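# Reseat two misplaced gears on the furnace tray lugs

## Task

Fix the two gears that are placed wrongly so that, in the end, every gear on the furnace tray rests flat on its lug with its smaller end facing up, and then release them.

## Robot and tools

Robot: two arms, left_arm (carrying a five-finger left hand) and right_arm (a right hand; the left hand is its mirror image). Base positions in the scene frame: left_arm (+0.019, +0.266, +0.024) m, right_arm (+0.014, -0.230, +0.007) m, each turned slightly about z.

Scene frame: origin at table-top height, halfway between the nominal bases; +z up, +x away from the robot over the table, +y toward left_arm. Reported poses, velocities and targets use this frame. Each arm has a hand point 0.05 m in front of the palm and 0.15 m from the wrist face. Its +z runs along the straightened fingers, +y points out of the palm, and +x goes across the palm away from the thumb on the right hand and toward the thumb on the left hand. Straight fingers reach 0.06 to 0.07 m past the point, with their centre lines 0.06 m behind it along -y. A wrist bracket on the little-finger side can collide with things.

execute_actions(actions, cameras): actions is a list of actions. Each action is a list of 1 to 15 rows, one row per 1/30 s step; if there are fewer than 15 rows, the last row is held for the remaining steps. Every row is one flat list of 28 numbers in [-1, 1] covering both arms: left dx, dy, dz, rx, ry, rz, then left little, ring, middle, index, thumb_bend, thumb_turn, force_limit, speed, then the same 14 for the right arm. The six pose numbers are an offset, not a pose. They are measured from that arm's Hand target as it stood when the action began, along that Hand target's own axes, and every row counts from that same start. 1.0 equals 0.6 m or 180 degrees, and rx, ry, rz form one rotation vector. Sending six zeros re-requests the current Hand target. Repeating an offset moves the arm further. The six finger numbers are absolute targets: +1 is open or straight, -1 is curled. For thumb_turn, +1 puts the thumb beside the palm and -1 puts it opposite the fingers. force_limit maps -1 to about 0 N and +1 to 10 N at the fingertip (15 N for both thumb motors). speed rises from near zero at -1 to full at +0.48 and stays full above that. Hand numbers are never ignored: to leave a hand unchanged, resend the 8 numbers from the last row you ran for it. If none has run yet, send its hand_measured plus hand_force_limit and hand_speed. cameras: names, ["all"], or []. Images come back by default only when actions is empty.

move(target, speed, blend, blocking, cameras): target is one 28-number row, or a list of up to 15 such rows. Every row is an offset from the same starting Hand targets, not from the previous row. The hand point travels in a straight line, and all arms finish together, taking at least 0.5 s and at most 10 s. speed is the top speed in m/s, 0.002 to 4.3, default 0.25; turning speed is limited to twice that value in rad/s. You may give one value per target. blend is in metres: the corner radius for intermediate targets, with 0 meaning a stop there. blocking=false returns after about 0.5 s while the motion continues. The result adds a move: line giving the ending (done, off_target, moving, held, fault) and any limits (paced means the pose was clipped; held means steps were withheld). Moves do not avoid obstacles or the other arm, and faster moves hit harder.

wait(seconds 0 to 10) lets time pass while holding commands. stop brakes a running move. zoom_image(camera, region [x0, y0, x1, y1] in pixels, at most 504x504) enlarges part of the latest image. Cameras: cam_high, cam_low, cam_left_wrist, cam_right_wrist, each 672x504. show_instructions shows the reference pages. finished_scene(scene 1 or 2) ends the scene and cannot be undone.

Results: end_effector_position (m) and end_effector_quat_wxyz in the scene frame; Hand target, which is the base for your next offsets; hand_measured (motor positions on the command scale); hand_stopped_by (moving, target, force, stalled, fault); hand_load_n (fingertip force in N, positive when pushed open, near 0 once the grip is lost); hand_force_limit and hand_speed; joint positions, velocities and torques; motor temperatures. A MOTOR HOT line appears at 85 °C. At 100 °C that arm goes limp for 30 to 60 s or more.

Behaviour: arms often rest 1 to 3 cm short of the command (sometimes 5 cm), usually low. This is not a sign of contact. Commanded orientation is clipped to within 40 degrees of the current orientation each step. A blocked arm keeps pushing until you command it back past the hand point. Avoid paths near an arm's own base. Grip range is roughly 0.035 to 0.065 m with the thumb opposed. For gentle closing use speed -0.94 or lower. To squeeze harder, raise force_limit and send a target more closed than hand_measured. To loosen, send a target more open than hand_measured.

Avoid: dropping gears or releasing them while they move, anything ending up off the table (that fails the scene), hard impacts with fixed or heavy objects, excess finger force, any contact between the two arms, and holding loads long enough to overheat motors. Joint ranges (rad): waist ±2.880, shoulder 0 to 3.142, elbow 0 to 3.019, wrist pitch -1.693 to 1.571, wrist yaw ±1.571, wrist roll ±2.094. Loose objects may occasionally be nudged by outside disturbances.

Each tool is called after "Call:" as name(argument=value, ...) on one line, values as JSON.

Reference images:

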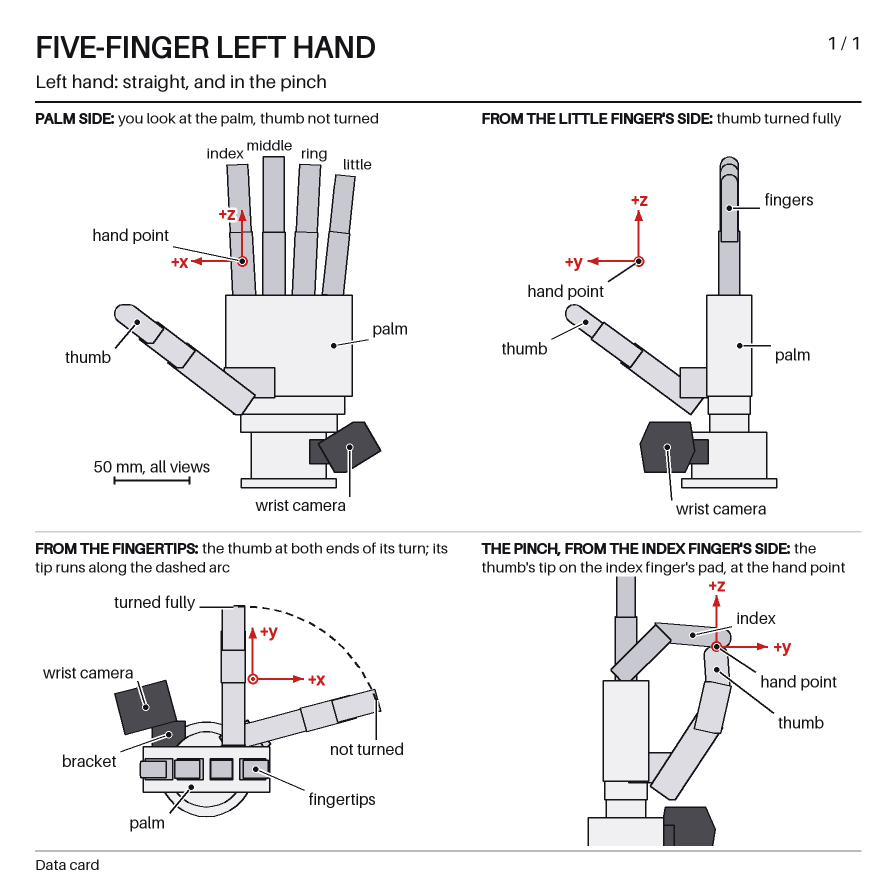

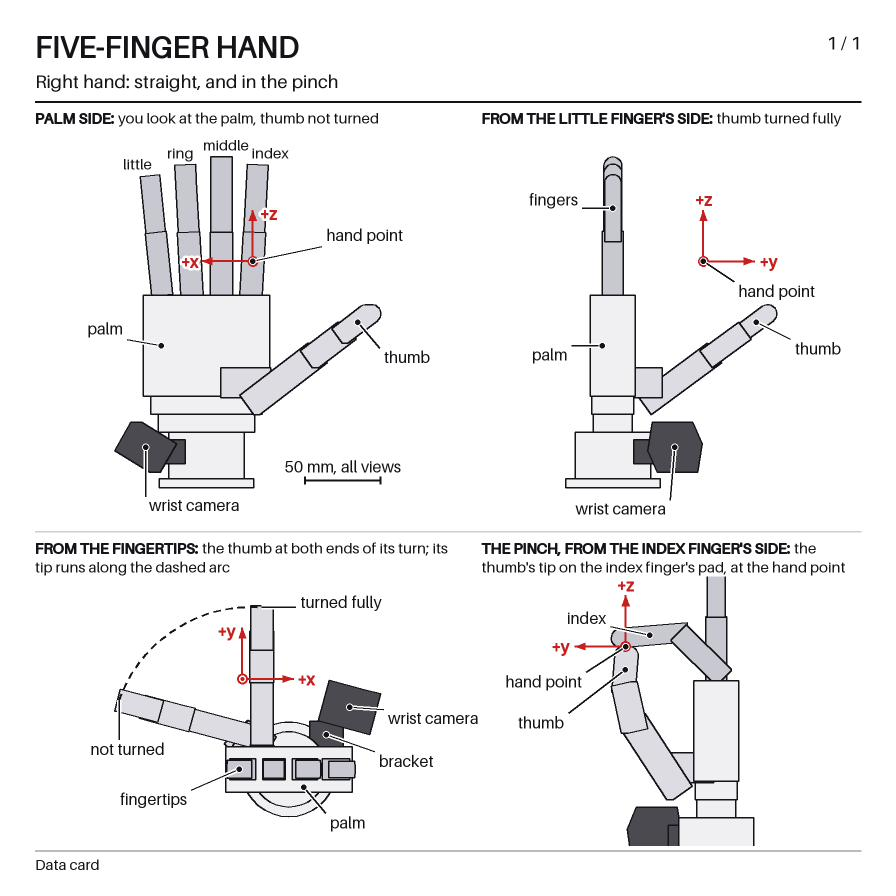

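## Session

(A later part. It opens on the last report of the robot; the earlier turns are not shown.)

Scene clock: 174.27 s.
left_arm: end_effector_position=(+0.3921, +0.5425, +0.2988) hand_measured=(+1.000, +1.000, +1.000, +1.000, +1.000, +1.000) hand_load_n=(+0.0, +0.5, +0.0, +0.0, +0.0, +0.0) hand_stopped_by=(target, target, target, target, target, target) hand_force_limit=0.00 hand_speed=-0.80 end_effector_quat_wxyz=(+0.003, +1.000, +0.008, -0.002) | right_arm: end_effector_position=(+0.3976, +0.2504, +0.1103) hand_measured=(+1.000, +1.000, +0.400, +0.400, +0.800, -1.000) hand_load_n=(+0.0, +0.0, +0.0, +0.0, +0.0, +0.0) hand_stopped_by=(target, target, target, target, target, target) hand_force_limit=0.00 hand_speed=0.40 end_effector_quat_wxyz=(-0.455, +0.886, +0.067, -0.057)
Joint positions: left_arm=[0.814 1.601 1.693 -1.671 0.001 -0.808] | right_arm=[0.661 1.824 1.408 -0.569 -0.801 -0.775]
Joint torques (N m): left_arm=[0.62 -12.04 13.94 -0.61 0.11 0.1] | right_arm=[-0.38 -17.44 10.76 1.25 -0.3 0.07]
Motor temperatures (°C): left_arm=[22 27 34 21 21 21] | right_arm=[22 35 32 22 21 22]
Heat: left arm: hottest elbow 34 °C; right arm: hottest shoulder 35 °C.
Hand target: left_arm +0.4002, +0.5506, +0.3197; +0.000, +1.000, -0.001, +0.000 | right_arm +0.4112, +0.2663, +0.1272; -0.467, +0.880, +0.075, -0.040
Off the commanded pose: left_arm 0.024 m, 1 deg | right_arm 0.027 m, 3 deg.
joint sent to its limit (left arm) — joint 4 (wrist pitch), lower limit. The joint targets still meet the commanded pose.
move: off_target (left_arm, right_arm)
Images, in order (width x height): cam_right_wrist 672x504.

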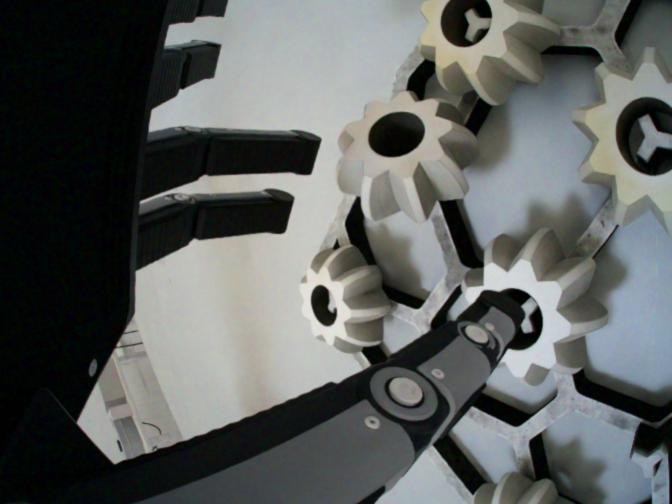

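Call:
execute_actions(actions=[])

Scene clock: 179.63 s.
left_arm: end_effector_position=(+0.3921, +0.5425, +0.2988) hand_measured=(+1.000, +1.000, +1.000, +1.000, +1.000, +1.000) hand_load_n=(+0.0, +0.0, +0.0, +0.0, +0.0, +0.0) hand_stopped_by=(target, target, target, target, target, target) hand_force_limit=0.00 hand_speed=-0.80 end_effector_quat_wxyz=(+0.003, +1.000, +0.008, -0.002) | right_arm: end_effector_position=(+0.3976, +0.2504, +0.1103) hand_measured=(+1.000, +1.000, +0.400, +0.400, +0.800, -1.000) hand_load_n=(+0.0, +0.0, +0.0, +0.0, +0.0, +0.0) hand_stopped_by=(target, target, target, target, target, target) hand_force_limit=0.00 hand_speed=0.40 end_effector_quat_wxyz=(-0.455, +0.886, +0.067, -0.057)
Joint positions: left_arm=[0.814 1.601 1.693 -1.671 0.001 -0.808] | right_arm=[0.661 1.824 1.408 -0.569 -0.801 -0.775]
Joint velocities: within noise
Joint torques (N m): left_arm=[0.73 -12.16 13.97 -0.61 0.11 0.11] | right_arm=[-0.38 -17.44 10.78 1.24 -0.31 0.07]
Motor temperatures (°C): left_arm=[22 27 34 21 21 21] | right_arm=[22 35 33 22 21 22]
Heat: left arm: hottest elbow 34 °C; right arm: hottest shoulder 35 °C.
Hand target: left_arm +0.4002, +0.5506, +0.3197; +0.000, +1.000, -0.001, +0.000 | right_arm +0.4112, +0.2663, +0.1272; -0.467, +0.880, +0.075, -0.040
Off the commanded pose: left_arm 0.024 m, 1 deg | right_arm 0.027 m, 3 deg.

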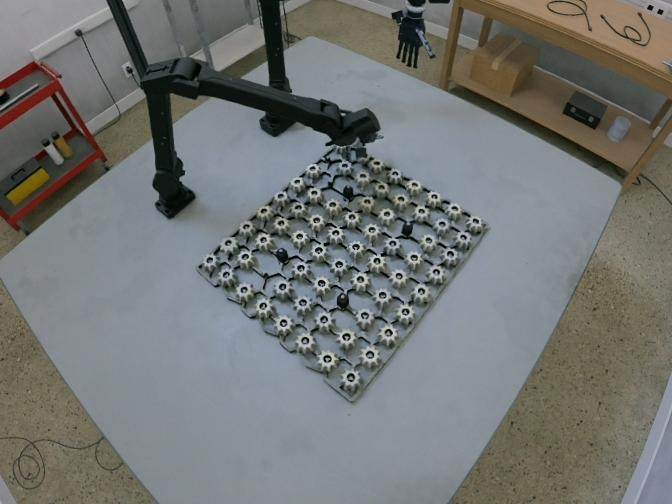

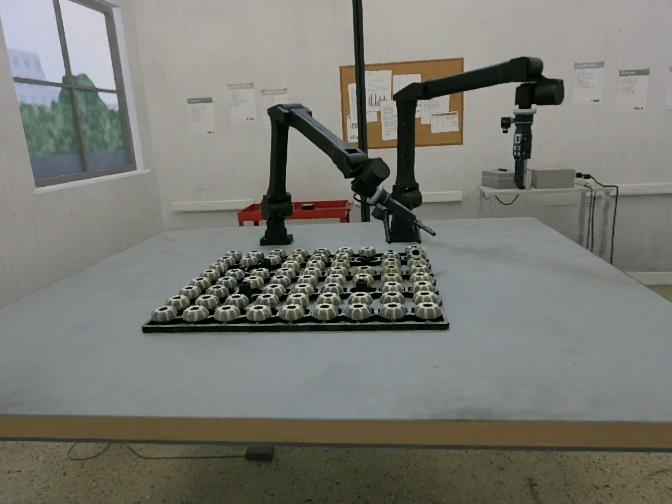

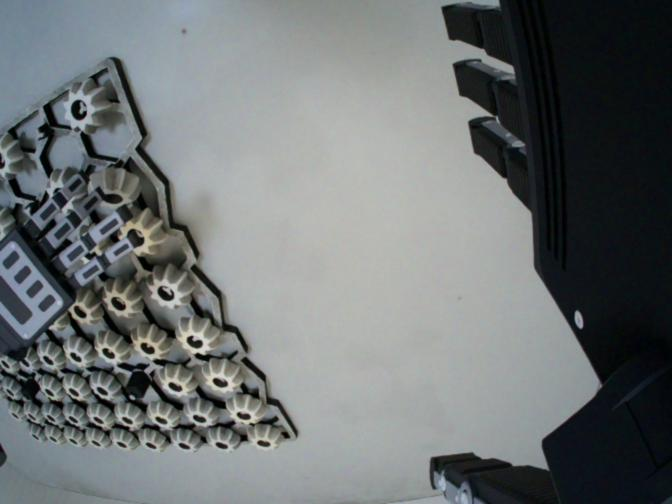

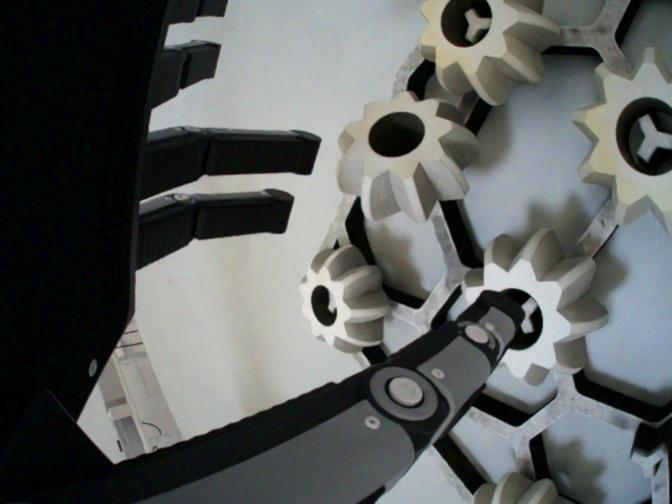

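Call:
move(target=[0,0,0,0,0,0,1,1,1,1,1,1,0,-0.8, 0.0184,0.001,0.0582,0,0,0,1,1,0.4,0.4,1.0,-1,0,0.4], speed=0.1, cameras=["cam_right_wrist"])

Scene clock: 201.63 s.
left_arm: end_effector_position=(+0.3921, +0.5425, +0.2988) hand_measured=(+1.000, +1.000, +1.000, +1.000, +1.000, +1.000) hand_load_n=(+0.0, +0.0, +0.0, +0.0, +0.0, +0.0) hand_stopped_by=(target, target, target, target, target, target) hand_force_limit=0.00 hand_speed=-0.80 end_effector_quat_wxyz=(+0.003, +1.000, +0.008, -0.002) | right_arm: end_effector_position=(+0.4023, +0.2805, +0.0920) hand_measured=(+1.000, +1.000, +0.400, +0.400, +1.000, -1.000) hand_load_n=(+0.0, +0.0, +0.0, +0.0, +0.0, +0.0) hand_stopped_by=(target, target, target, target, target, target) hand_force_limit=0.00 hand_speed=0.40 end_effector_quat_wxyz=(-0.454, +0.886, +0.069, -0.057)
Joint positions: left_arm=[0.814 1.601 1.693 -1.671 0.001 -0.808] | right_arm=[0.695 1.897 1.461 -0.524 -0.783 -0.74]
Joint torques (N m): left_arm=[0.56 -11.93 14.01 -0.61 0.11 0.11] | right_arm=[-0.62 -18.2 10.77 1.36 -0.27 0.07]
Heat: left arm: hottest elbow 35 °C; right arm: hottest shoulder 37 °C.
Hand target: left_arm +0.4002, +0.5506, +0.3197; +0.000, +1.000, -0.001, +0.000 | right_arm +0.4172, +0.2963, +0.1072; -0.467, +0.880, +0.075, -0.040
Off the commanded pose: left_arm 0.024 m, 1 deg | right_arm 0.026 m, 3 deg.
joint sent to its limit (left arm) — joint 4 (wrist pitch), lower limit. The joint targets still meet the commanded pose.
move: off_target (left_arm, right_arm)
Images, in order (width x height): cam_right_wrist 672x504.

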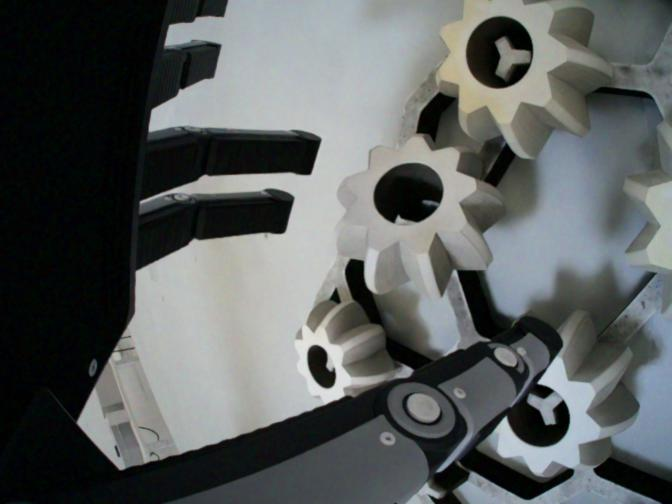

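Call:
move(target=[0,0,0,0,0,0,1,1,1,1,1,1,0,-0.8, -0.0078,0.0258,0.0212,0,0.0457,0.0308,1,1,0.45,0.45,0.75,-1,0,0.4], speed=0.08, cameras=["cam_right_wrist"])

Scene clock: 208.27 s.
left_arm: end_effector_position=(+0.3921, +0.5425, +0.2988) hand_measured=(+1.000, +1.000, +1.000, +1.000, +1.000, +1.000) hand_load_n=(+0.0, +0.0, +0.0, +0.0, +0.0, +0.0) hand_stopped_by=(target, target, target, target, target, target) hand_force_limit=0.00 hand_speed=-0.80 end_effector_quat_wxyz=(+0.003, +1.000, +0.008, -0.002) | right_arm: end_effector_position=(+0.4126, +0.2914, +0.0700) hand_measured=(+1.000, +1.000, +0.450, +0.450, +0.750, -1.000) hand_load_n=(+0.0, +0.0, +0.0, +0.0, +0.0, +0.0) hand_stopped_by=(target, target, target, target, target, target) hand_force_limit=0.00 hand_speed=0.40 end_effector_quat_wxyz=(-0.457, +0.889, -0.006, -0.010)
Joint positions: left_arm=[0.814 1.601 1.693 -1.671 0.001 -0.808] | right_arm=[0.713 1.893 1.373 -0.3 -0.652 -0.548]
Joint torques (N m): left_arm=[0.5 -12.16 13.97 -0.61 0.11 0.11] | right_arm=[-0.26 -20.95 6.84 1.58 -0.16 0.06]
Heat: left arm: hottest elbow 35 °C; right arm: hottest shoulder 36 °C.
Hand target: left_arm +0.4002, +0.5506, +0.3197; +0.000, +1.000, -0.001, +0.000 | right_arm +0.4124, +0.2972, +0.0873; -0.469, +0.883, -0.001, +0.001
Off the commanded pose: left_arm 0.024 m, 1 deg | right_arm 0.018 m, 2 deg.
joint sent to its limit (left arm) — joint 4 (wrist pitch), lower limit. The joint targets still meet the commanded pose.
move: off_target (left_arm, right_arm)
Images, in order (width x height): cam_right_wrist 672x504.

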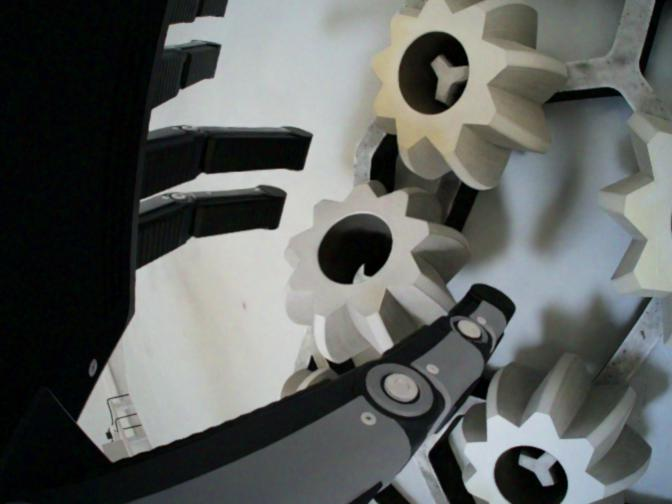

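Call:
move(target=[0,0,0,0,0,0,1,1,1,1,1,1,0,-0.8, -0.025,0.0204,-0.0064,0,0,0,1,1,0.45,0.45,0.75,-1,0,0.4], speed=0.06, cameras=["cam_right_wrist"])

Scene clock: 210.20 s.
left_arm: end_effector_position=(+0.3921, +0.5425, +0.2988) hand_measured=(+1.000, +1.000, +1.000, +1.000, +1.000, +1.000) hand_load_n=(+0.0, +0.0, +0.0, +0.0, +0.0, +0.0) hand_stopped_by=(target, target, target, target, target, target) hand_force_limit=0.00 hand_speed=-0.80 end_effector_quat_wxyz=(+0.003, +1.000, +0.008, -0.002) | right_arm: end_effector_position=(+0.4014, +0.2820, +0.0655) hand_measured=(+1.000, +1.000, +0.450, +0.450, +0.750, -1.000) hand_load_n=(+0.0, +0.0, +0.0, +0.0, -0.5, -1.0) hand_stopped_by=(target, target, target, target, target, target) hand_force_limit=0.00 hand_speed=0.40 end_effector_quat_wxyz=(-0.460, +0.888, -0.005, -0.005)
Joint positions: left_arm=[0.814 1.601 1.693 -1.671 0.001 -0.808] | right_arm=[0.716 1.861 1.307 -0.254 -0.646 -0.546]
Joint torques (N m): left_arm=[0.56 -11.87 14.02 -0.61 0.11 0.11] | right_arm=[-0.03 -20.13 6.42 1.46 -0.22 0.1]
Heat: left arm: hottest elbow 35 °C; right arm: hottest shoulder 36 °C.
Hand target: left_arm +0.4002, +0.5506, +0.3197; +0.000, +1.000, -0.001, +0.000 | right_arm +0.3973, +0.2872, +0.0792; -0.469, +0.883, -0.001, +0.001
Off the commanded pose: left_arm 0.024 m, 1 deg | right_arm 0.015 m, 1 deg.
joint sent to its limit (left arm) — joint 4 (wrist pitch), lower limit. The joint targets still meet the commanded pose.
move: off_target (left_arm, right_arm)
Images, in order (width x height): cam_right_wrist 672x504.

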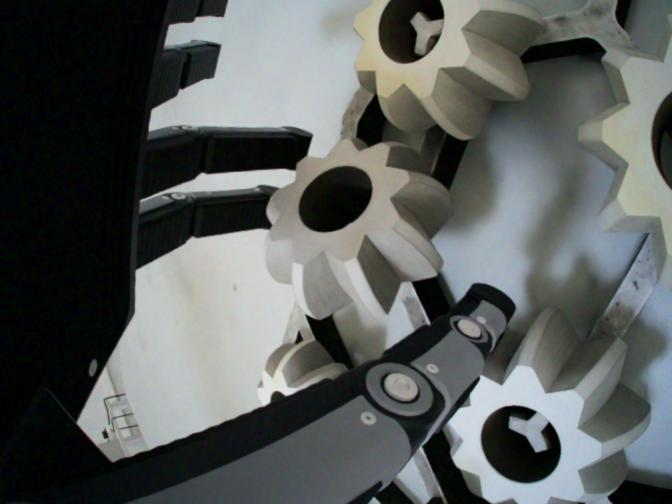

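Call:
zoom_image(camera="cam_right_wrist", region=[240, 110, 540, 410])

Call:
wait(seconds=0.1, cameras=["cam_high", "cam_left_wrist"])

Call:
zoom_image(camera="cam_left_wrist", region=[0, 130, 220, 350])

Scaled by 1.680 from the camera's 672x504 image, which has a finer 960x720 frame.

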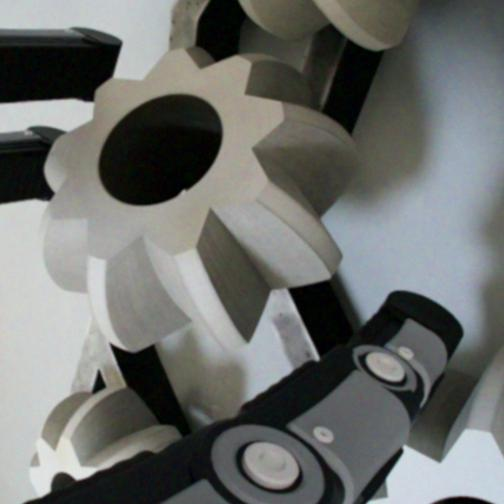

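Scene clock: 215.47 s.
left_arm: end_effector_position=(+0.3921, +0.5425, +0.2988) hand_measured=(+1.000, +1.000, +1.000, +1.000, +1.000, +1.000) hand_load_n=(+0.0, +0.0, +0.0, +0.0, +0.0, +0.0) hand_stopped_by=(target, target, target, target, target, target) hand_force_limit=0.00 hand_speed=-0.80 end_effector_quat_wxyz=(+0.003, +1.000, +0.008, -0.002) | right_arm: end_effector_position=(+0.4014, +0.2821, +0.0656) hand_measured=(+1.000, +1.000, +0.450, +0.450, +0.750, -1.000) hand_load_n=(+0.0, +0.0, +0.0, +0.0, +0.0, -1.0) hand_stopped_by=(target, target, target, target, target, target) hand_force_limit=0.00 hand_speed=0.40 end_effector_quat_wxyz=(-0.460, +0.888, -0.005, -0.005)
Joint positions: left_arm=[0.814 1.601 1.693 -1.671 0.001 -0.808] | right_arm=[0.716 1.861 1.307 -0.253 -0.646 -0.546]
Joint torques (N m): left_arm=[0.5 -11.99 13.98 -0.64 0.1 0.11] | right_arm=[-0.03 -20.13 6.42 1.44 -0.22 0.1]
Heat: left arm: hottest elbow 35 °C; right arm: hottest shoulder 37 °C.
Hand target: left_arm +0.4002, +0.5506, +0.3197; +0.000, +1.000, -0.001, +0.000 | right_arm +0.3973, +0.2872, +0.0792; -0.469, +0.883, -0.001, +0.001
Off the commanded pose: left_arm 0.024 m, 1 deg | right_arm 0.015 m, 1 deg.
wait: 0.10 s; at rest from the start
Images, in order (width x height): cam_high 672x504, cam_left_wrist 672x504.

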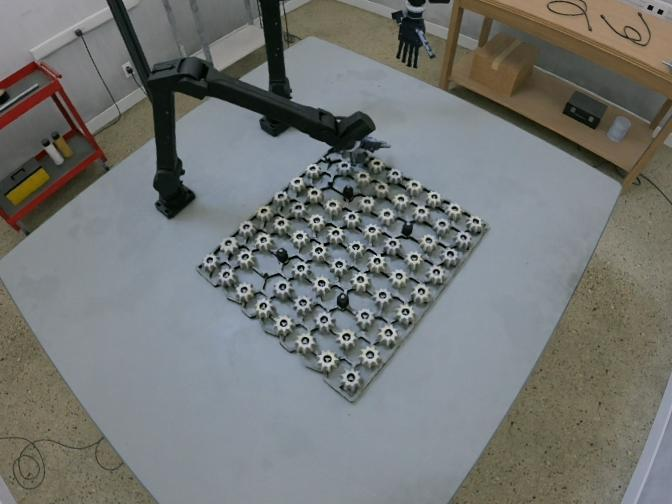

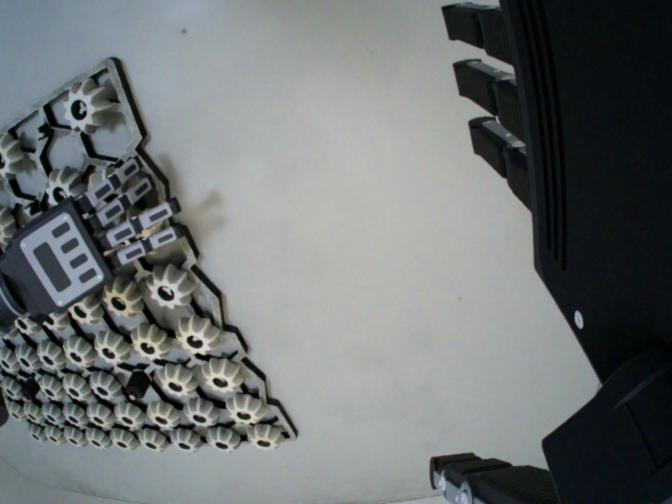

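Scaled by 2.291 from the camera's 672x504 image, which has a finer 960x720 frame.

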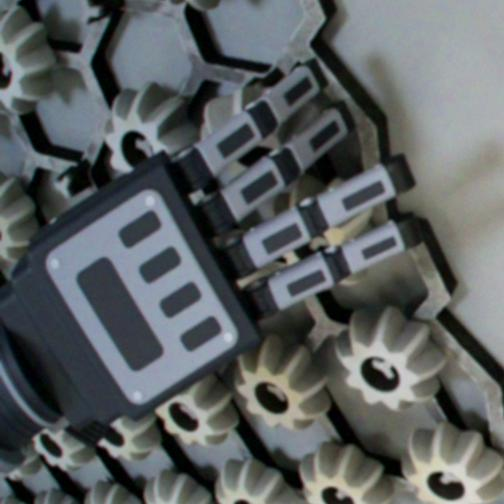

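Call:
move(target=[0,0,0,0,0,0,1,1,1,1,1,1,0,-0.8, 0,0,0,0,0,0,1,1,0.45,0.45,0.62,-1,0,0.4], speed=0.06, cameras=["cam_right_wrist"])

Scene clock: 220.10 s.
left_arm: end_effector_position=(+0.3921, +0.5425, +0.2988) hand_measured=(+1.000, +1.000, +1.000, +1.000, +1.000, +1.000) hand_load_n=(+0.0, +0.0, +0.0, +0.0, +0.0, +0.0) hand_stopped_by=(target, target, target, target, target, target) hand_force_limit=0.00 hand_speed=-0.80 end_effector_quat_wxyz=(+0.003, +1.000, +0.008, -0.002) | right_arm: end_effector_position=(+0.3983, +0.2820, +0.0637) hand_measured=(+1.000, +1.000, +0.450, +0.450, +0.620, -1.000) hand_load_n=(+0.0, +0.0, +0.5, +0.0, +0.0, +0.0) hand_stopped_by=(target, target, target, target, target, target) hand_force_limit=0.00 hand_speed=0.40 end_effector_quat_wxyz=(-0.459, +0.889, -0.005, -0.008)
Joint positions: left_arm=[0.814 1.601 1.693 -1.671 0.001 -0.808] | right_arm=[0.719 1.861 1.302 -0.253 -0.646 -0.543]
Joint torques (N m): left_arm=[0.38 -11.81 13.96 -0.61 0.11 0.1] | right_arm=[-0.26 -20.07 6.75 1.43 -0.22 0.07]
Heat: left arm: hottest elbow 36 °C; right arm: hottest shoulder 37 °C.
Hand target: left_arm +0.4002, +0.5506, +0.3197; +0.000, +1.000, -0.001, +0.000 | right_arm +0.3974, +0.2872, +0.0792; -0.469, +0.883, -0.001, +0.001
Off the commanded pose: left_arm 0.024 m, 1 deg | right_arm 0.016 m, 2 deg.
joint sent to its limit (left arm) — joint 4 (wrist pitch), lower limit. The joint targets still meet the commanded pose.
move: off_target (left_arm, right_arm)
Images, in order (width x height): cam_right_wrist 672x504.

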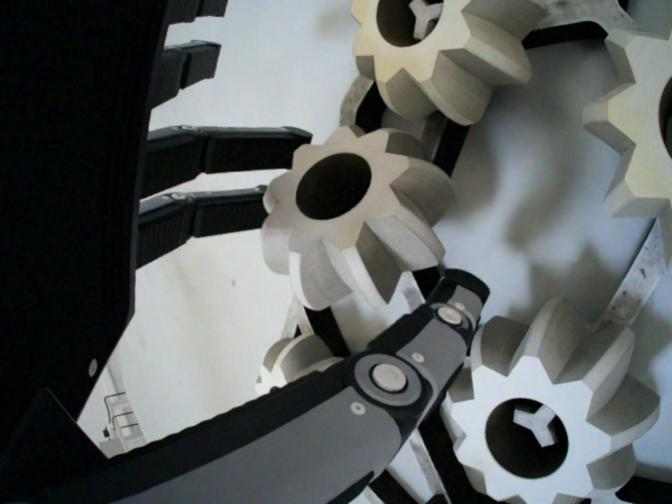

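Call:
move(target=[0,0,0,0,0,0,1,1,1,1,1,1,0,-0.8, -0.002,0.0194,0.0131,0,0,0,1,1,0.45,0.45,0.62,-1,0,0.4], speed=0.05, cameras=["cam_right_wrist"])

Scene clock: 221.90 s.
left_arm: end_effector_position=(+0.3921, +0.5425, +0.2988) hand_measured=(+1.000, +1.000, +1.000, +1.000, +1.000, +1.000) hand_load_n=(+0.0, +0.0, +0.0, +0.0, +0.0, +0.0) hand_stopped_by=(target, target, target, target, target, target) hand_force_limit=0.00 hand_speed=-0.80 end_effector_quat_wxyz=(+0.003, +1.000, +0.008, -0.002) | right_arm: end_effector_position=(+0.3973, +0.2822, +0.0601) hand_measured=(+1.000, +1.000, +0.450, +0.450, +0.620, -1.000) hand_load_n=(+0.0, +0.0, +0.0, +0.0, +0.0, +0.0) hand_stopped_by=(target, target, target, target, target, target) hand_force_limit=0.00 hand_speed=0.40 end_effector_quat_wxyz=(-0.463, +0.886, -0.003, -0.004)
Joint positions: left_arm=[0.814 1.601 1.693 -1.671 0.001 -0.808] | right_arm=[0.72 1.861 1.286 -0.223 -0.646 -0.542]
Joint torques (N m): left_arm=[0.67 -11.81 13.98 -0.54 0.1 0.11] | right_arm=[-0.26 -18.55 6.63 1.58 -0.17 0.06]
Heat: left arm: hottest elbow 36 °C; right arm: hottest shoulder 37 °C.
Hand target: left_arm +0.4002, +0.5506, +0.3197; +0.000, +1.000, -0.001, +0.000 | right_arm +0.3960, +0.2873, +0.0651; -0.469, +0.883, -0.001, +0.001
Off the commanded pose: left_arm 0.024 m, 1 deg | right_arm 0.007 m, 1 deg.
joint sent to its limit (left arm) — joint 4 (wrist pitch), lower limit. The joint targets still meet the commanded pose.
move: off_target (left_arm)
Images, in order (width x height): cam_right_wrist 672x504.

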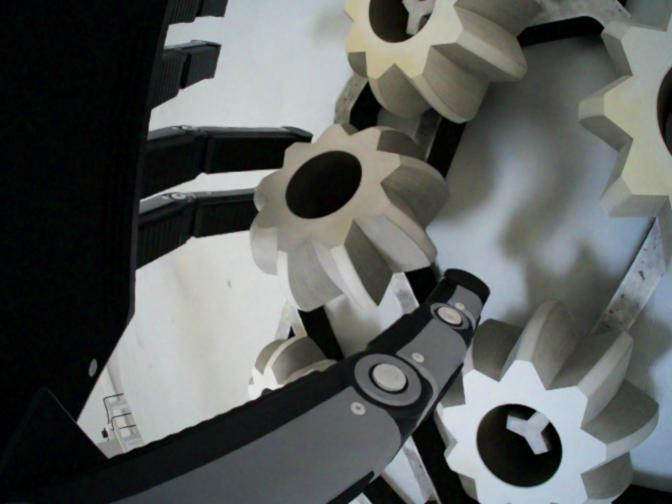

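Call:
move(target=[0,0,0,0,0,0,1,1,1,1,1,1,0,-0.8, 0,0.0138,0.0093,0,0,0,1,1,0.45,0.45,0.62,-1,0,0.4], speed=0.05, cameras=["cam_right_wrist", "cam_left_wrist"])

Scene clock: 225.47 s.
left_arm: end_effector_position=(+0.3921, +0.5425, +0.2988) hand_measured=(+1.000, +1.000, +1.000, +1.000, +1.000, +1.000) hand_load_n=(+0.0, +0.0, +0.0, +0.0, +0.0, +0.0) hand_stopped_by=(target, target, target, target, target, target) hand_force_limit=0.00 hand_speed=-0.80 end_effector_quat_wxyz=(+0.003, +1.000, +0.008, -0.002) | right_arm: end_effector_position=(+0.3981, +0.2830, +0.0588) hand_measured=(+1.000, +1.000, +0.450, +0.450, +0.620, -1.000) hand_load_n=(+0.0, +0.0, +0.0, +0.0, +0.0, +0.0) hand_stopped_by=(target, target, target, target, target, target) hand_force_limit=0.00 hand_speed=0.40 end_effector_quat_wxyz=(-0.467, +0.884, -0.001, +0.001)
Joint positions: left_arm=[0.814 1.601 1.693 -1.671 0.001 -0.808] | right_arm=[0.72 1.861 1.277 -0.2 -0.646 -0.542]
Joint torques (N m): left_arm=[0.5 -11.87 14.01 -0.59 0.11 0.1] | right_arm=[-0.26 -17.38 6.61 1.62 -0.16 0.06]
Heat: left arm: hottest elbow 36 °C; right arm: hottest shoulder 37 °C.
Hand target: left_arm +0.4002, +0.5506, +0.3197; +0.000, +1.000, -0.001, +0.000 | right_arm +0.3961, +0.2873, +0.0552; -0.469, +0.883, -0.001, +0.001
Off the commanded pose: left_arm 0.024 m, 1 deg | right_arm 0.006 m, 0 deg.
joint sent to its limit (left arm) — joint 4 (wrist pitch), lower limit. The joint targets still meet the commanded pose.
move: off_target (left_arm)
Images, in order (width x height): cam_left_wrist 672x504, cam_right_wrist 672x504.

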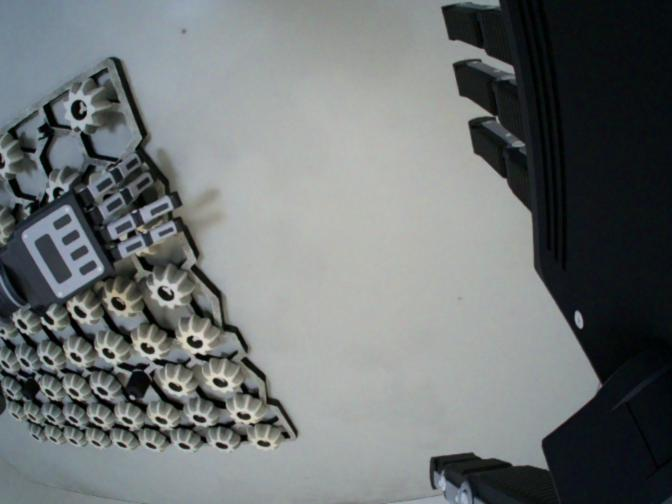

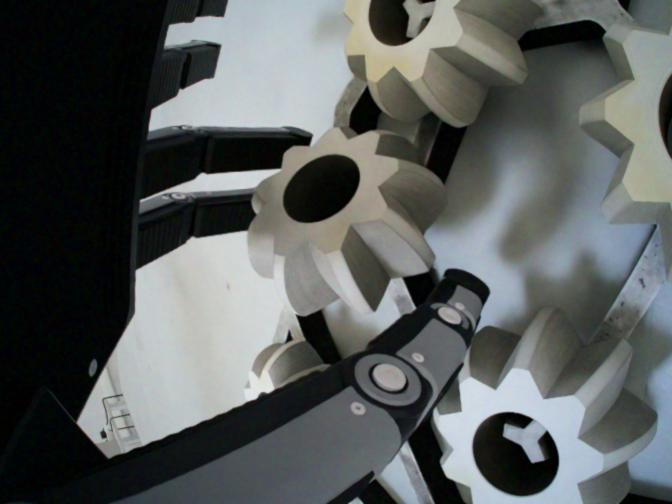

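Call:
move(target=[0,0,0,0,0,0,1,1,1,1,1,1,0,-0.8, 0,0,0,0,0,0,1,1,0.0,0.0,0.1,-1,-0.3,-0.94], speed=0.05, cameras=["cam_right_wrist"])

Scene clock: 230.83 s.
left_arm: end_effector_position=(+0.3921, +0.5425, +0.2988) hand_measured=(+1.000, +1.000, +1.000, +1.000, +1.000, +1.000) hand_load_n=(+0.0, +0.0, +0.0, +0.0, +0.0, +0.0) hand_stopped_by=(target, target, target, target, target, target) hand_force_limit=0.00 hand_speed=-0.80 end_effector_quat_wxyz=(+0.003, +1.000, +0.008, -0.002) | right_arm: end_effector_position=(+0.3970, +0.2834, +0.0575) hand_measured=(+1.000, +1.000, +0.328, +0.176, +0.540, -1.000) hand_load_n=(+0.0, +0.0, +0.0, +2.5, +3.0, -0.5) hand_stopped_by=(target, target, force, force, force, target) hand_force_limit=-0.30 hand_speed=-0.94 end_effector_quat_wxyz=(-0.467, +0.884, -0.002, +0.001)
Joint positions: left_arm=[0.814 1.601 1.693 -1.671 0.001 -0.808] | right_arm=[0.722 1.862 1.274 -0.196 -0.645 -0.538]
Joint torques (N m): left_arm=[0.56 -12.1 13.98 -0.55 0.11 0.11] | right_arm=[-0.44 -17.44 6.83 1.5 -0.23 0.03]
Heat: left arm: hottest elbow 36 °C; right arm: hottest shoulder 37 °C.
Hand target: left_arm +0.4002, +0.5506, +0.3197; +0.000, +1.000, -0.001, +0.000 | right_arm +0.3961, +0.2873, +0.0552; -0.469, +0.883, -0.001, +0.001
Off the commanded pose: left_arm 0.024 m, 1 deg | right_arm 0.005 m, 0 deg.
joint sent to its limit (left arm) — joint 4 (wrist pitch), lower limit. The joint targets still meet the commanded pose.
move: off_target (left_arm)
Images, in order (width x height): cam_right_wrist 672x504.

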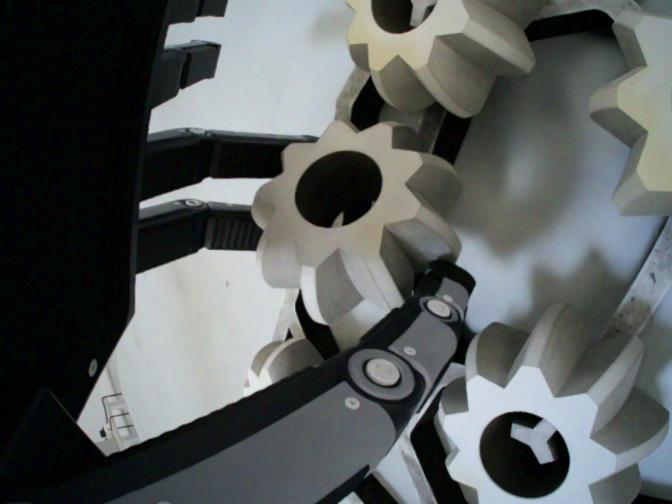

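Call:
move(target=[0,0,0,0,0,0,1,1,1,1,1,1,0,-0.8, 0,0,0,0,0,0,1,1,-0.05,-0.05,0.05,-1,0.0,-0.94], speed=0.05, cameras=["cam_right_wrist"])

Scene clock: 233.57 s.
left_arm: end_effector_position=(+0.3921, +0.5425, +0.2988) hand_measured=(+1.000, +1.000, +1.000, +1.000, +1.000, +1.000) hand_load_n=(+0.0, +0.0, +0.0, +0.0, +0.0, +0.0) hand_stopped_by=(target, target, target, target, target, target) hand_force_limit=0.00 hand_speed=-0.80 end_effector_quat_wxyz=(+0.003, +1.000, +0.008, -0.002) | right_arm: end_effector_position=(+0.3913, +0.2878, +0.0563) hand_measured=(+1.000, +1.000, +0.278, -0.050, +0.518, -1.000) hand_load_n=(+0.0, +0.0, +0.5, +1.5, +0.5, +0.0) hand_stopped_by=(target, target, force, target, force, target) hand_force_limit=0.00 hand_speed=-0.94 end_effector_quat_wxyz=(-0.468, +0.884, +0.003, -0.002)
Joint positions: left_arm=[0.814 1.601 1.693 -1.671 0.001 -0.808] | right_arm=[0.732 1.864 1.272 -0.189 -0.646 -0.536]
Joint torques (N m): left_arm=[0.44 -12.1 14 -0.57 0.11 0.1] | right_arm=[-1.32 -17.55 6.97 1.24 -0.15 0.01]
Heat: left arm: hottest elbow 36 °C; right arm: hottest shoulder 37 °C.
Hand target: left_arm +0.4002, +0.5506, +0.3197; +0.000, +1.000, -0.001, +0.000 | right_arm +0.3962, +0.2872, +0.0552; -0.469, +0.883, -0.001, +0.001
Off the commanded pose: left_arm 0.024 m, 1 deg | right_arm 0.005 m, 1 deg.
joint sent to its limit (left arm) — joint 4 (wrist pitch), lower limit. The joint targets still meet the commanded pose.
move: off_target (left_arm)
Images, in order (width x height): cam_right_wrist 672x504.

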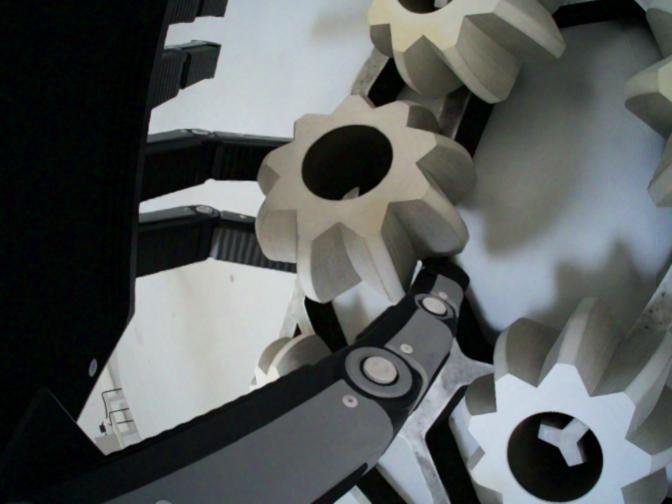

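Call:
move(target=[0,0,0,0,0,0,1,1,1,1,1,1,0,-0.8, 0,0,0,0,0,0,1,1,0.45,0.45,0.65,-1,0.0,-0.3], speed=0.05, cameras=["cam_right_wrist"])

Scene clock: 235.33 s.
left_arm: end_effector_position=(+0.3921, +0.5425, +0.2988) hand_measured=(+1.000, +1.000, +1.000, +1.000, +1.000, +1.000) hand_load_n=(+0.0, +0.0, +0.0, +0.0, +0.0, +0.0) hand_stopped_by=(target, target, target, target, target, target) hand_force_limit=0.00 hand_speed=-0.80 end_effector_quat_wxyz=(+0.003, +1.000, +0.008, -0.002) | right_arm: end_effector_position=(+0.3913, +0.2878, +0.0563) hand_measured=(+1.000, +1.000, +0.450, +0.450, +0.650, -1.000) hand_load_n=(+0.0, +0.0, +0.0, +0.0, +0.0, +0.0) hand_stopped_by=(target, target, target, target, target, target) hand_force_limit=0.00 hand_speed=-0.30 end_effector_quat_wxyz=(-0.468, +0.884, +0.003, -0.002)
Joint positions: left_arm=[0.814 1.601 1.693 -1.671 0.001 -0.808] | right_arm=[0.732 1.864 1.272 -0.189 -0.646 -0.536]
Joint torques (N m): left_arm=[0.67 -11.69 13.97 -0.68 0.11 0.11] | right_arm=[-1.32 -17.55 6.98 1.24 -0.17 0.01]
Heat: left arm: hottest elbow 36 °C; right arm: hottest shoulder 37 °C.
Hand target: left_arm +0.4002, +0.5506, +0.3197; +0.000, +1.000, -0.001, +0.000 | right_arm +0.3961, +0.2872, +0.0552; -0.469, +0.883, -0.001, +0.001
Off the commanded pose: left_arm 0.024 m, 1 deg | right_arm 0.005 m, 1 deg.
joint sent to its limit (left arm) — joint 4 (wrist pitch), lower limit. The joint targets still meet the commanded pose.
move: off_target (left_arm)
Images, in order (width x height): cam_right_wrist 672x504.

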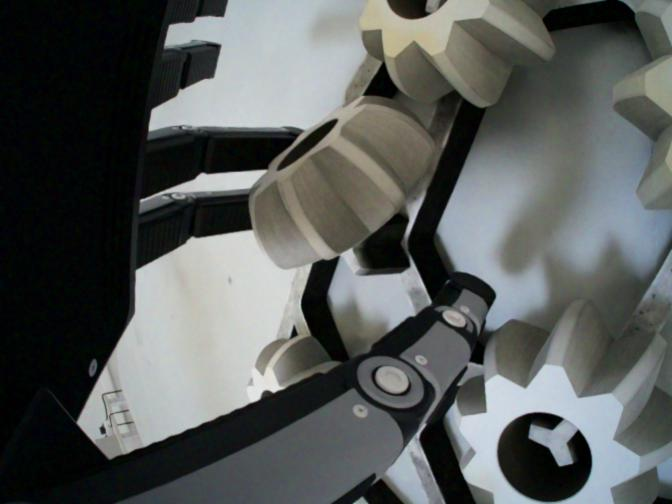

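Call:
move(target=[[0,0,0,0,0,0,1,1,1,1,1,1,0,-0.8, 0,0,0,0,0,0,1,1,0.8,0.8,0.9,-1,0.0,0],[0,0,0,0,0,0,1,1,1,1,1,1,0,-0.8, 0,-0.1107,-0.0747,0,0,0,1,1,0.8,0.8,0.9,-1,0.0,0]], speed=0.08, cameras=["cam_right_wrist"])

Scene clock: 256.73 s.
left_arm: end_effector_position=(+0.3921, +0.5425, +0.2988) hand_measured=(+1.000, +1.000, +1.000, +1.000, +1.000, +1.000) hand_load_n=(+0.0, +0.0, +0.0, +0.0, +0.0, +0.0) hand_stopped_by=(target, target, target, target, target, target) hand_force_limit=0.00 hand_speed=-0.80 end_effector_quat_wxyz=(+0.003, +1.000, +0.008, -0.002) | right_arm: end_effector_position=(+0.3804, +0.2777, +0.1051) hand_measured=(+1.000, +1.000, +0.800, +0.800, +0.898, -1.000) hand_load_n=(+0.0, +0.0, +0.0, +0.0, -0.5, +0.0) hand_stopped_by=(target, target, target, target, target, target) hand_force_limit=0.00 hand_speed=0.00 end_effector_quat_wxyz=(-0.453, +0.891, -0.006, -0.018)
Joint positions: left_arm=[0.814 1.601 1.693 -1.671 0.001 -0.808] | right_arm=[0.733 1.783 1.317 -0.365 -0.646 -0.536]
Joint torques (N m): left_arm=[0.73 -11.75 13.94 -0.62 0.11 0.11] | right_arm=[-1.32 -18.84 10.7 0.68 -0.18 0.01]
Heat: left arm: hottest elbow 37 °C; right arm: hottest shoulder 36 °C.
Hand target: left_arm +0.4002, +0.5506, +0.3197; +0.000, +1.000, -0.001, +0.000 | right_arm +0.3960, +0.2874, +0.1354; -0.469, +0.883, -0.001, +0.001
Off the commanded pose: left_arm 0.024 m, 1 deg | right_arm 0.035 m, 3 deg.
joint sent to its limit (left arm) — joint 4 (wrist pitch), lower limit. The joint targets still meet the commanded pose.
move: off_target (left_arm, right_arm)
Images, in order (width x height): cam_right_wrist 672x504.

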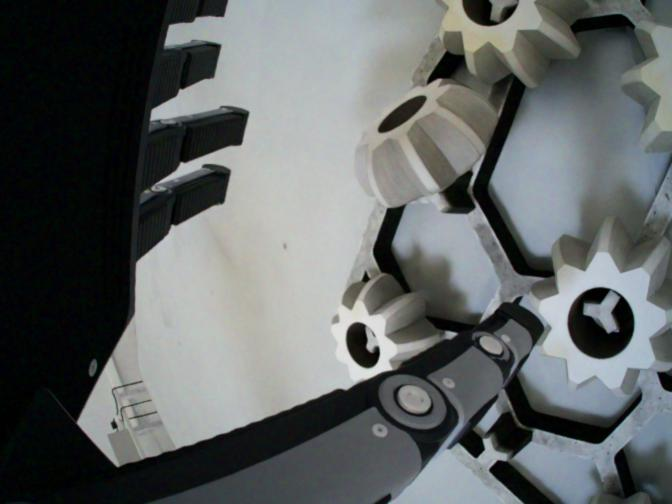

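Call:
zoom_image(camera="cam_right_wrist", region=[320, 40, 560, 260])

Scaled by 2.100 from the camera's 672x504 image, which has a finer 960x720 frame.

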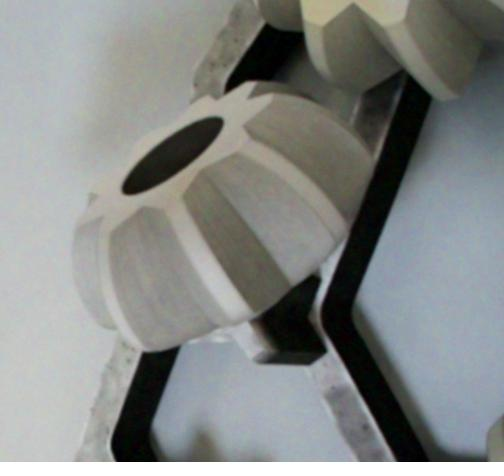

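Call:
move(target=[0,0,0,0,0,0,1,1,1,1,1,1,0,-0.8, 0.04,-0.0167,-0.0052,0,-0.1844,-0.1244,1,1,0.5,0.5,0.8,-1,0.0,0], speed=0.12, cameras=["cam_right_wrist"])

Scene clock: 267.23 s.
left_arm: end_effector_position=(+0.3921, +0.5425, +0.2988) hand_measured=(+1.000, +1.000, +1.000, +1.000, +1.000, +1.000) hand_load_n=(+0.5, -0.5, +0.0, +0.0, +0.0, +0.0) hand_stopped_by=(target, target, target, target, target, target) hand_force_limit=0.00 hand_speed=-0.80 end_effector_quat_wxyz=(+0.003, +1.000, +0.008, -0.002) | right_arm: end_effector_position=(+0.4080, +0.2843, +0.1387) hand_measured=(+1.000, +1.000, +0.500, +0.500, +0.800, -1.000) hand_load_n=(-0.5, +0.0, +0.0, +0.0, +0.0, +0.0) hand_stopped_by=(target, target, target, target, target, target) hand_force_limit=0.00 hand_speed=0.00 end_effector_quat_wxyz=(-0.434, +0.834, +0.295, -0.172)
Joint positions: left_arm=[0.814 1.601 1.693 -1.671 0.001 -0.808] | right_arm=[0.689 2.156 2.04 -1.449 -0.972 -1.528]
Joint torques (N m): left_arm=[0.56 -11.87 13.96 -0.61 0.11 0.11] | right_arm=[-1.32 -20.84 10.7 -0.31 -0.71 -0.1]
Heat: left arm: hottest elbow 37 °C; right arm: hottest shoulder 37 °C.
Hand target: left_arm +0.4002, +0.5506, +0.3197; +0.000, +1.000, -0.001, +0.000 | right_arm +0.4200, +0.2903, +0.1453; -0.441, +0.830, +0.301, -0.160
Off the commanded pose: left_arm 0.024 m, 1 deg | right_arm 0.015 m, 2 deg.
joint sent to its limit (left arm) — joint 4 (wrist pitch), lower limit. The joint targets still meet the commanded pose.
move: off_target (left_arm, right_arm)
Images, in order (width x height): cam_right_wrist 672x504.

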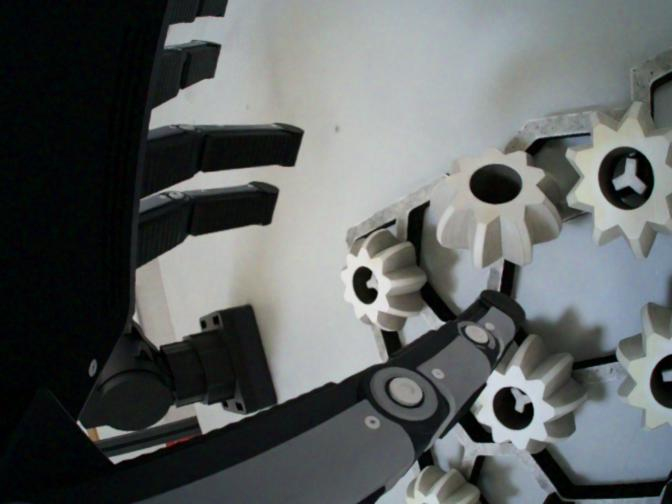

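Call:
move(target=[0,0,0,0,0,0,1,1,1,1,1,1,0,-0.8, 0.0087,0.0748,0.0235,0,0,0,1,1,0.5,0.5,0.8,-1,0.0,0], speed=0.1, cameras=["cam_right_wrist"])

Scene clock: 275.07 s.
left_arm: end_effector_position=(+0.3921, +0.5425, +0.2988) hand_measured=(+1.000, +1.000, +1.000, +1.000, +1.000, +1.000) hand_load_n=(+0.0, -0.5, +0.0, +0.0, +0.0, +0.0) hand_stopped_by=(target, target, target, target, target, target) hand_force_limit=0.00 hand_speed=-0.80 end_effector_quat_wxyz=(+0.003, +1.000, +0.008, -0.002) | right_arm: end_effector_position=(+0.4270, +0.2809, +0.1038) hand_measured=(+1.000, +1.000, +0.500, +0.500, +0.800, -1.000) hand_load_n=(+0.0, +0.0, +0.0, +0.0, +0.0, +0.0) hand_stopped_by=(target, target, target, target, target, target) hand_force_limit=0.00 hand_speed=0.00 end_effector_quat_wxyz=(-0.437, +0.833, +0.297, -0.166)
Joint positions: left_arm=[0.814 1.601 1.693 -1.671 0.001 -0.808] | right_arm=[0.666 2.21 2.04 -1.414 -0.972 -1.565]
Joint torques (N m): left_arm=[0.67 -11.93 13.98 -0.61 0.1 0.1] | right_arm=[-1.08 -21.89 7.62 0.34 -0.71 -0.11]
Heat: left arm: hottest elbow 37 °C; right arm: hottest shoulder 38 °C.
Hand target: left_arm +0.4002, +0.5506, +0.3197; +0.000, +1.000, -0.001, +0.000 | right_arm +0.4326, +0.2833, +0.1002; -0.441, +0.830, +0.301, -0.160
Off the commanded pose: left_arm 0.024 m, 1 deg | right_arm 0.007 m, 1 deg.
joint sent to its limit (left arm) — joint 4 (wrist pitch), lower limit. The joint targets still meet the commanded pose.
move: off_target (left_arm)
Images, in order (width x height): cam_right_wrist 672x504.

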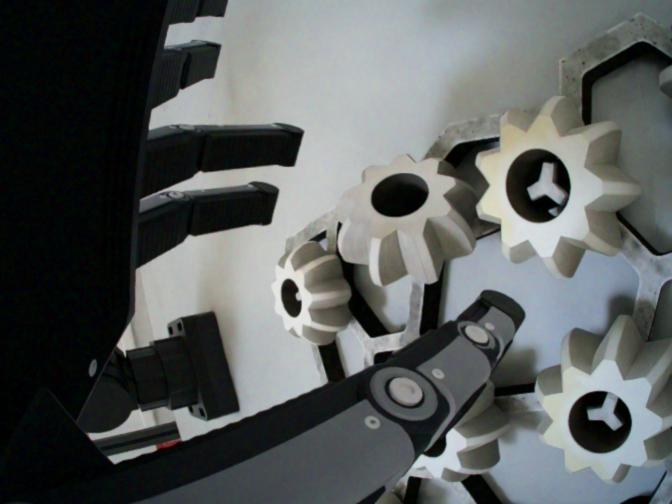

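Call:
move(target=[0,0,0,0,0,0,1,1,1,1,1,1,0,-0.8, -0.0113,0.0198,0.0302,0,0,0,1,1,0.5,0.5,0.8,-1,0.0,0], speed=0.08, cameras=["cam_right_wrist"])

Scene clock: 280.03 s.
left_arm: end_effector_position=(+0.3921, +0.5425, +0.2988) hand_measured=(+1.000, +1.000, +1.000, +1.000, +1.000, +1.000) hand_load_n=(+0.0, +0.0, +0.0, +0.0, +0.0, +0.0) hand_stopped_by=(target, target, target, target, target, target) hand_force_limit=0.00 hand_speed=-0.80 end_effector_quat_wxyz=(+0.003, +1.000, +0.008, -0.002) | right_arm: end_effector_position=(+0.4249, +0.2813, +0.0799) hand_measured=(+1.000, +1.000, +0.500, +0.500, +0.800, -1.000) hand_load_n=(+0.0, +0.0, +0.0, +0.0, +0.0, +0.0) hand_stopped_by=(target, target, target, target, target, target) hand_force_limit=0.00 hand_speed=0.00 end_effector_quat_wxyz=(-0.439, +0.831, +0.301, -0.160)
Joint positions: left_arm=[0.814 1.601 1.693 -1.671 0.001 -0.808] | right_arm=[0.669 2.21 1.977 -1.334 -0.973 -1.563]
Joint torques (N m): left_arm=[0.5 -11.99 13.98 -0.57 0.11 0.1] | right_arm=[-0.26 -22.83 6.69 0.39 -0.7 0.06]
Heat: left arm: hottest elbow 37 °C; right arm: hottest shoulder 37 °C.
Hand target: left_arm +0.4002, +0.5506, +0.3197; +0.000, +1.000, -0.001, +0.000 | right_arm +0.4220, +0.2855, +0.0803; -0.441, +0.830, +0.301, -0.160
Off the commanded pose: left_arm 0.024 m, 1 deg | right_arm 0.005 m, 0 deg.
joint sent to its limit (left arm) — joint 4 (wrist pitch), lower limit. The joint targets still meet the commanded pose.
move: off_target (left_arm)
Images, in order (width x height): cam_right_wrist 672x504.

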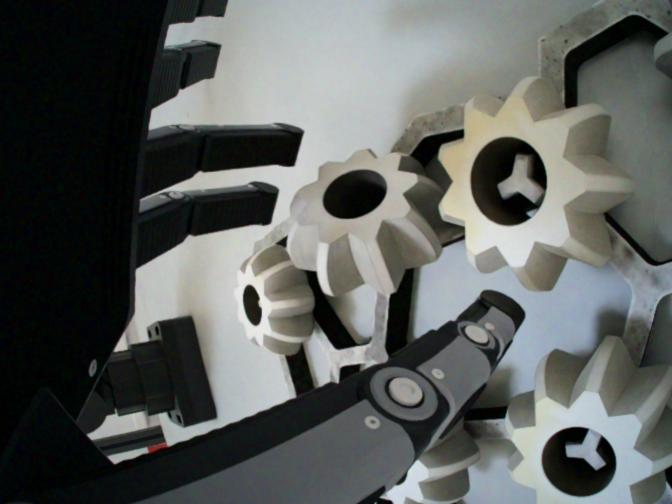

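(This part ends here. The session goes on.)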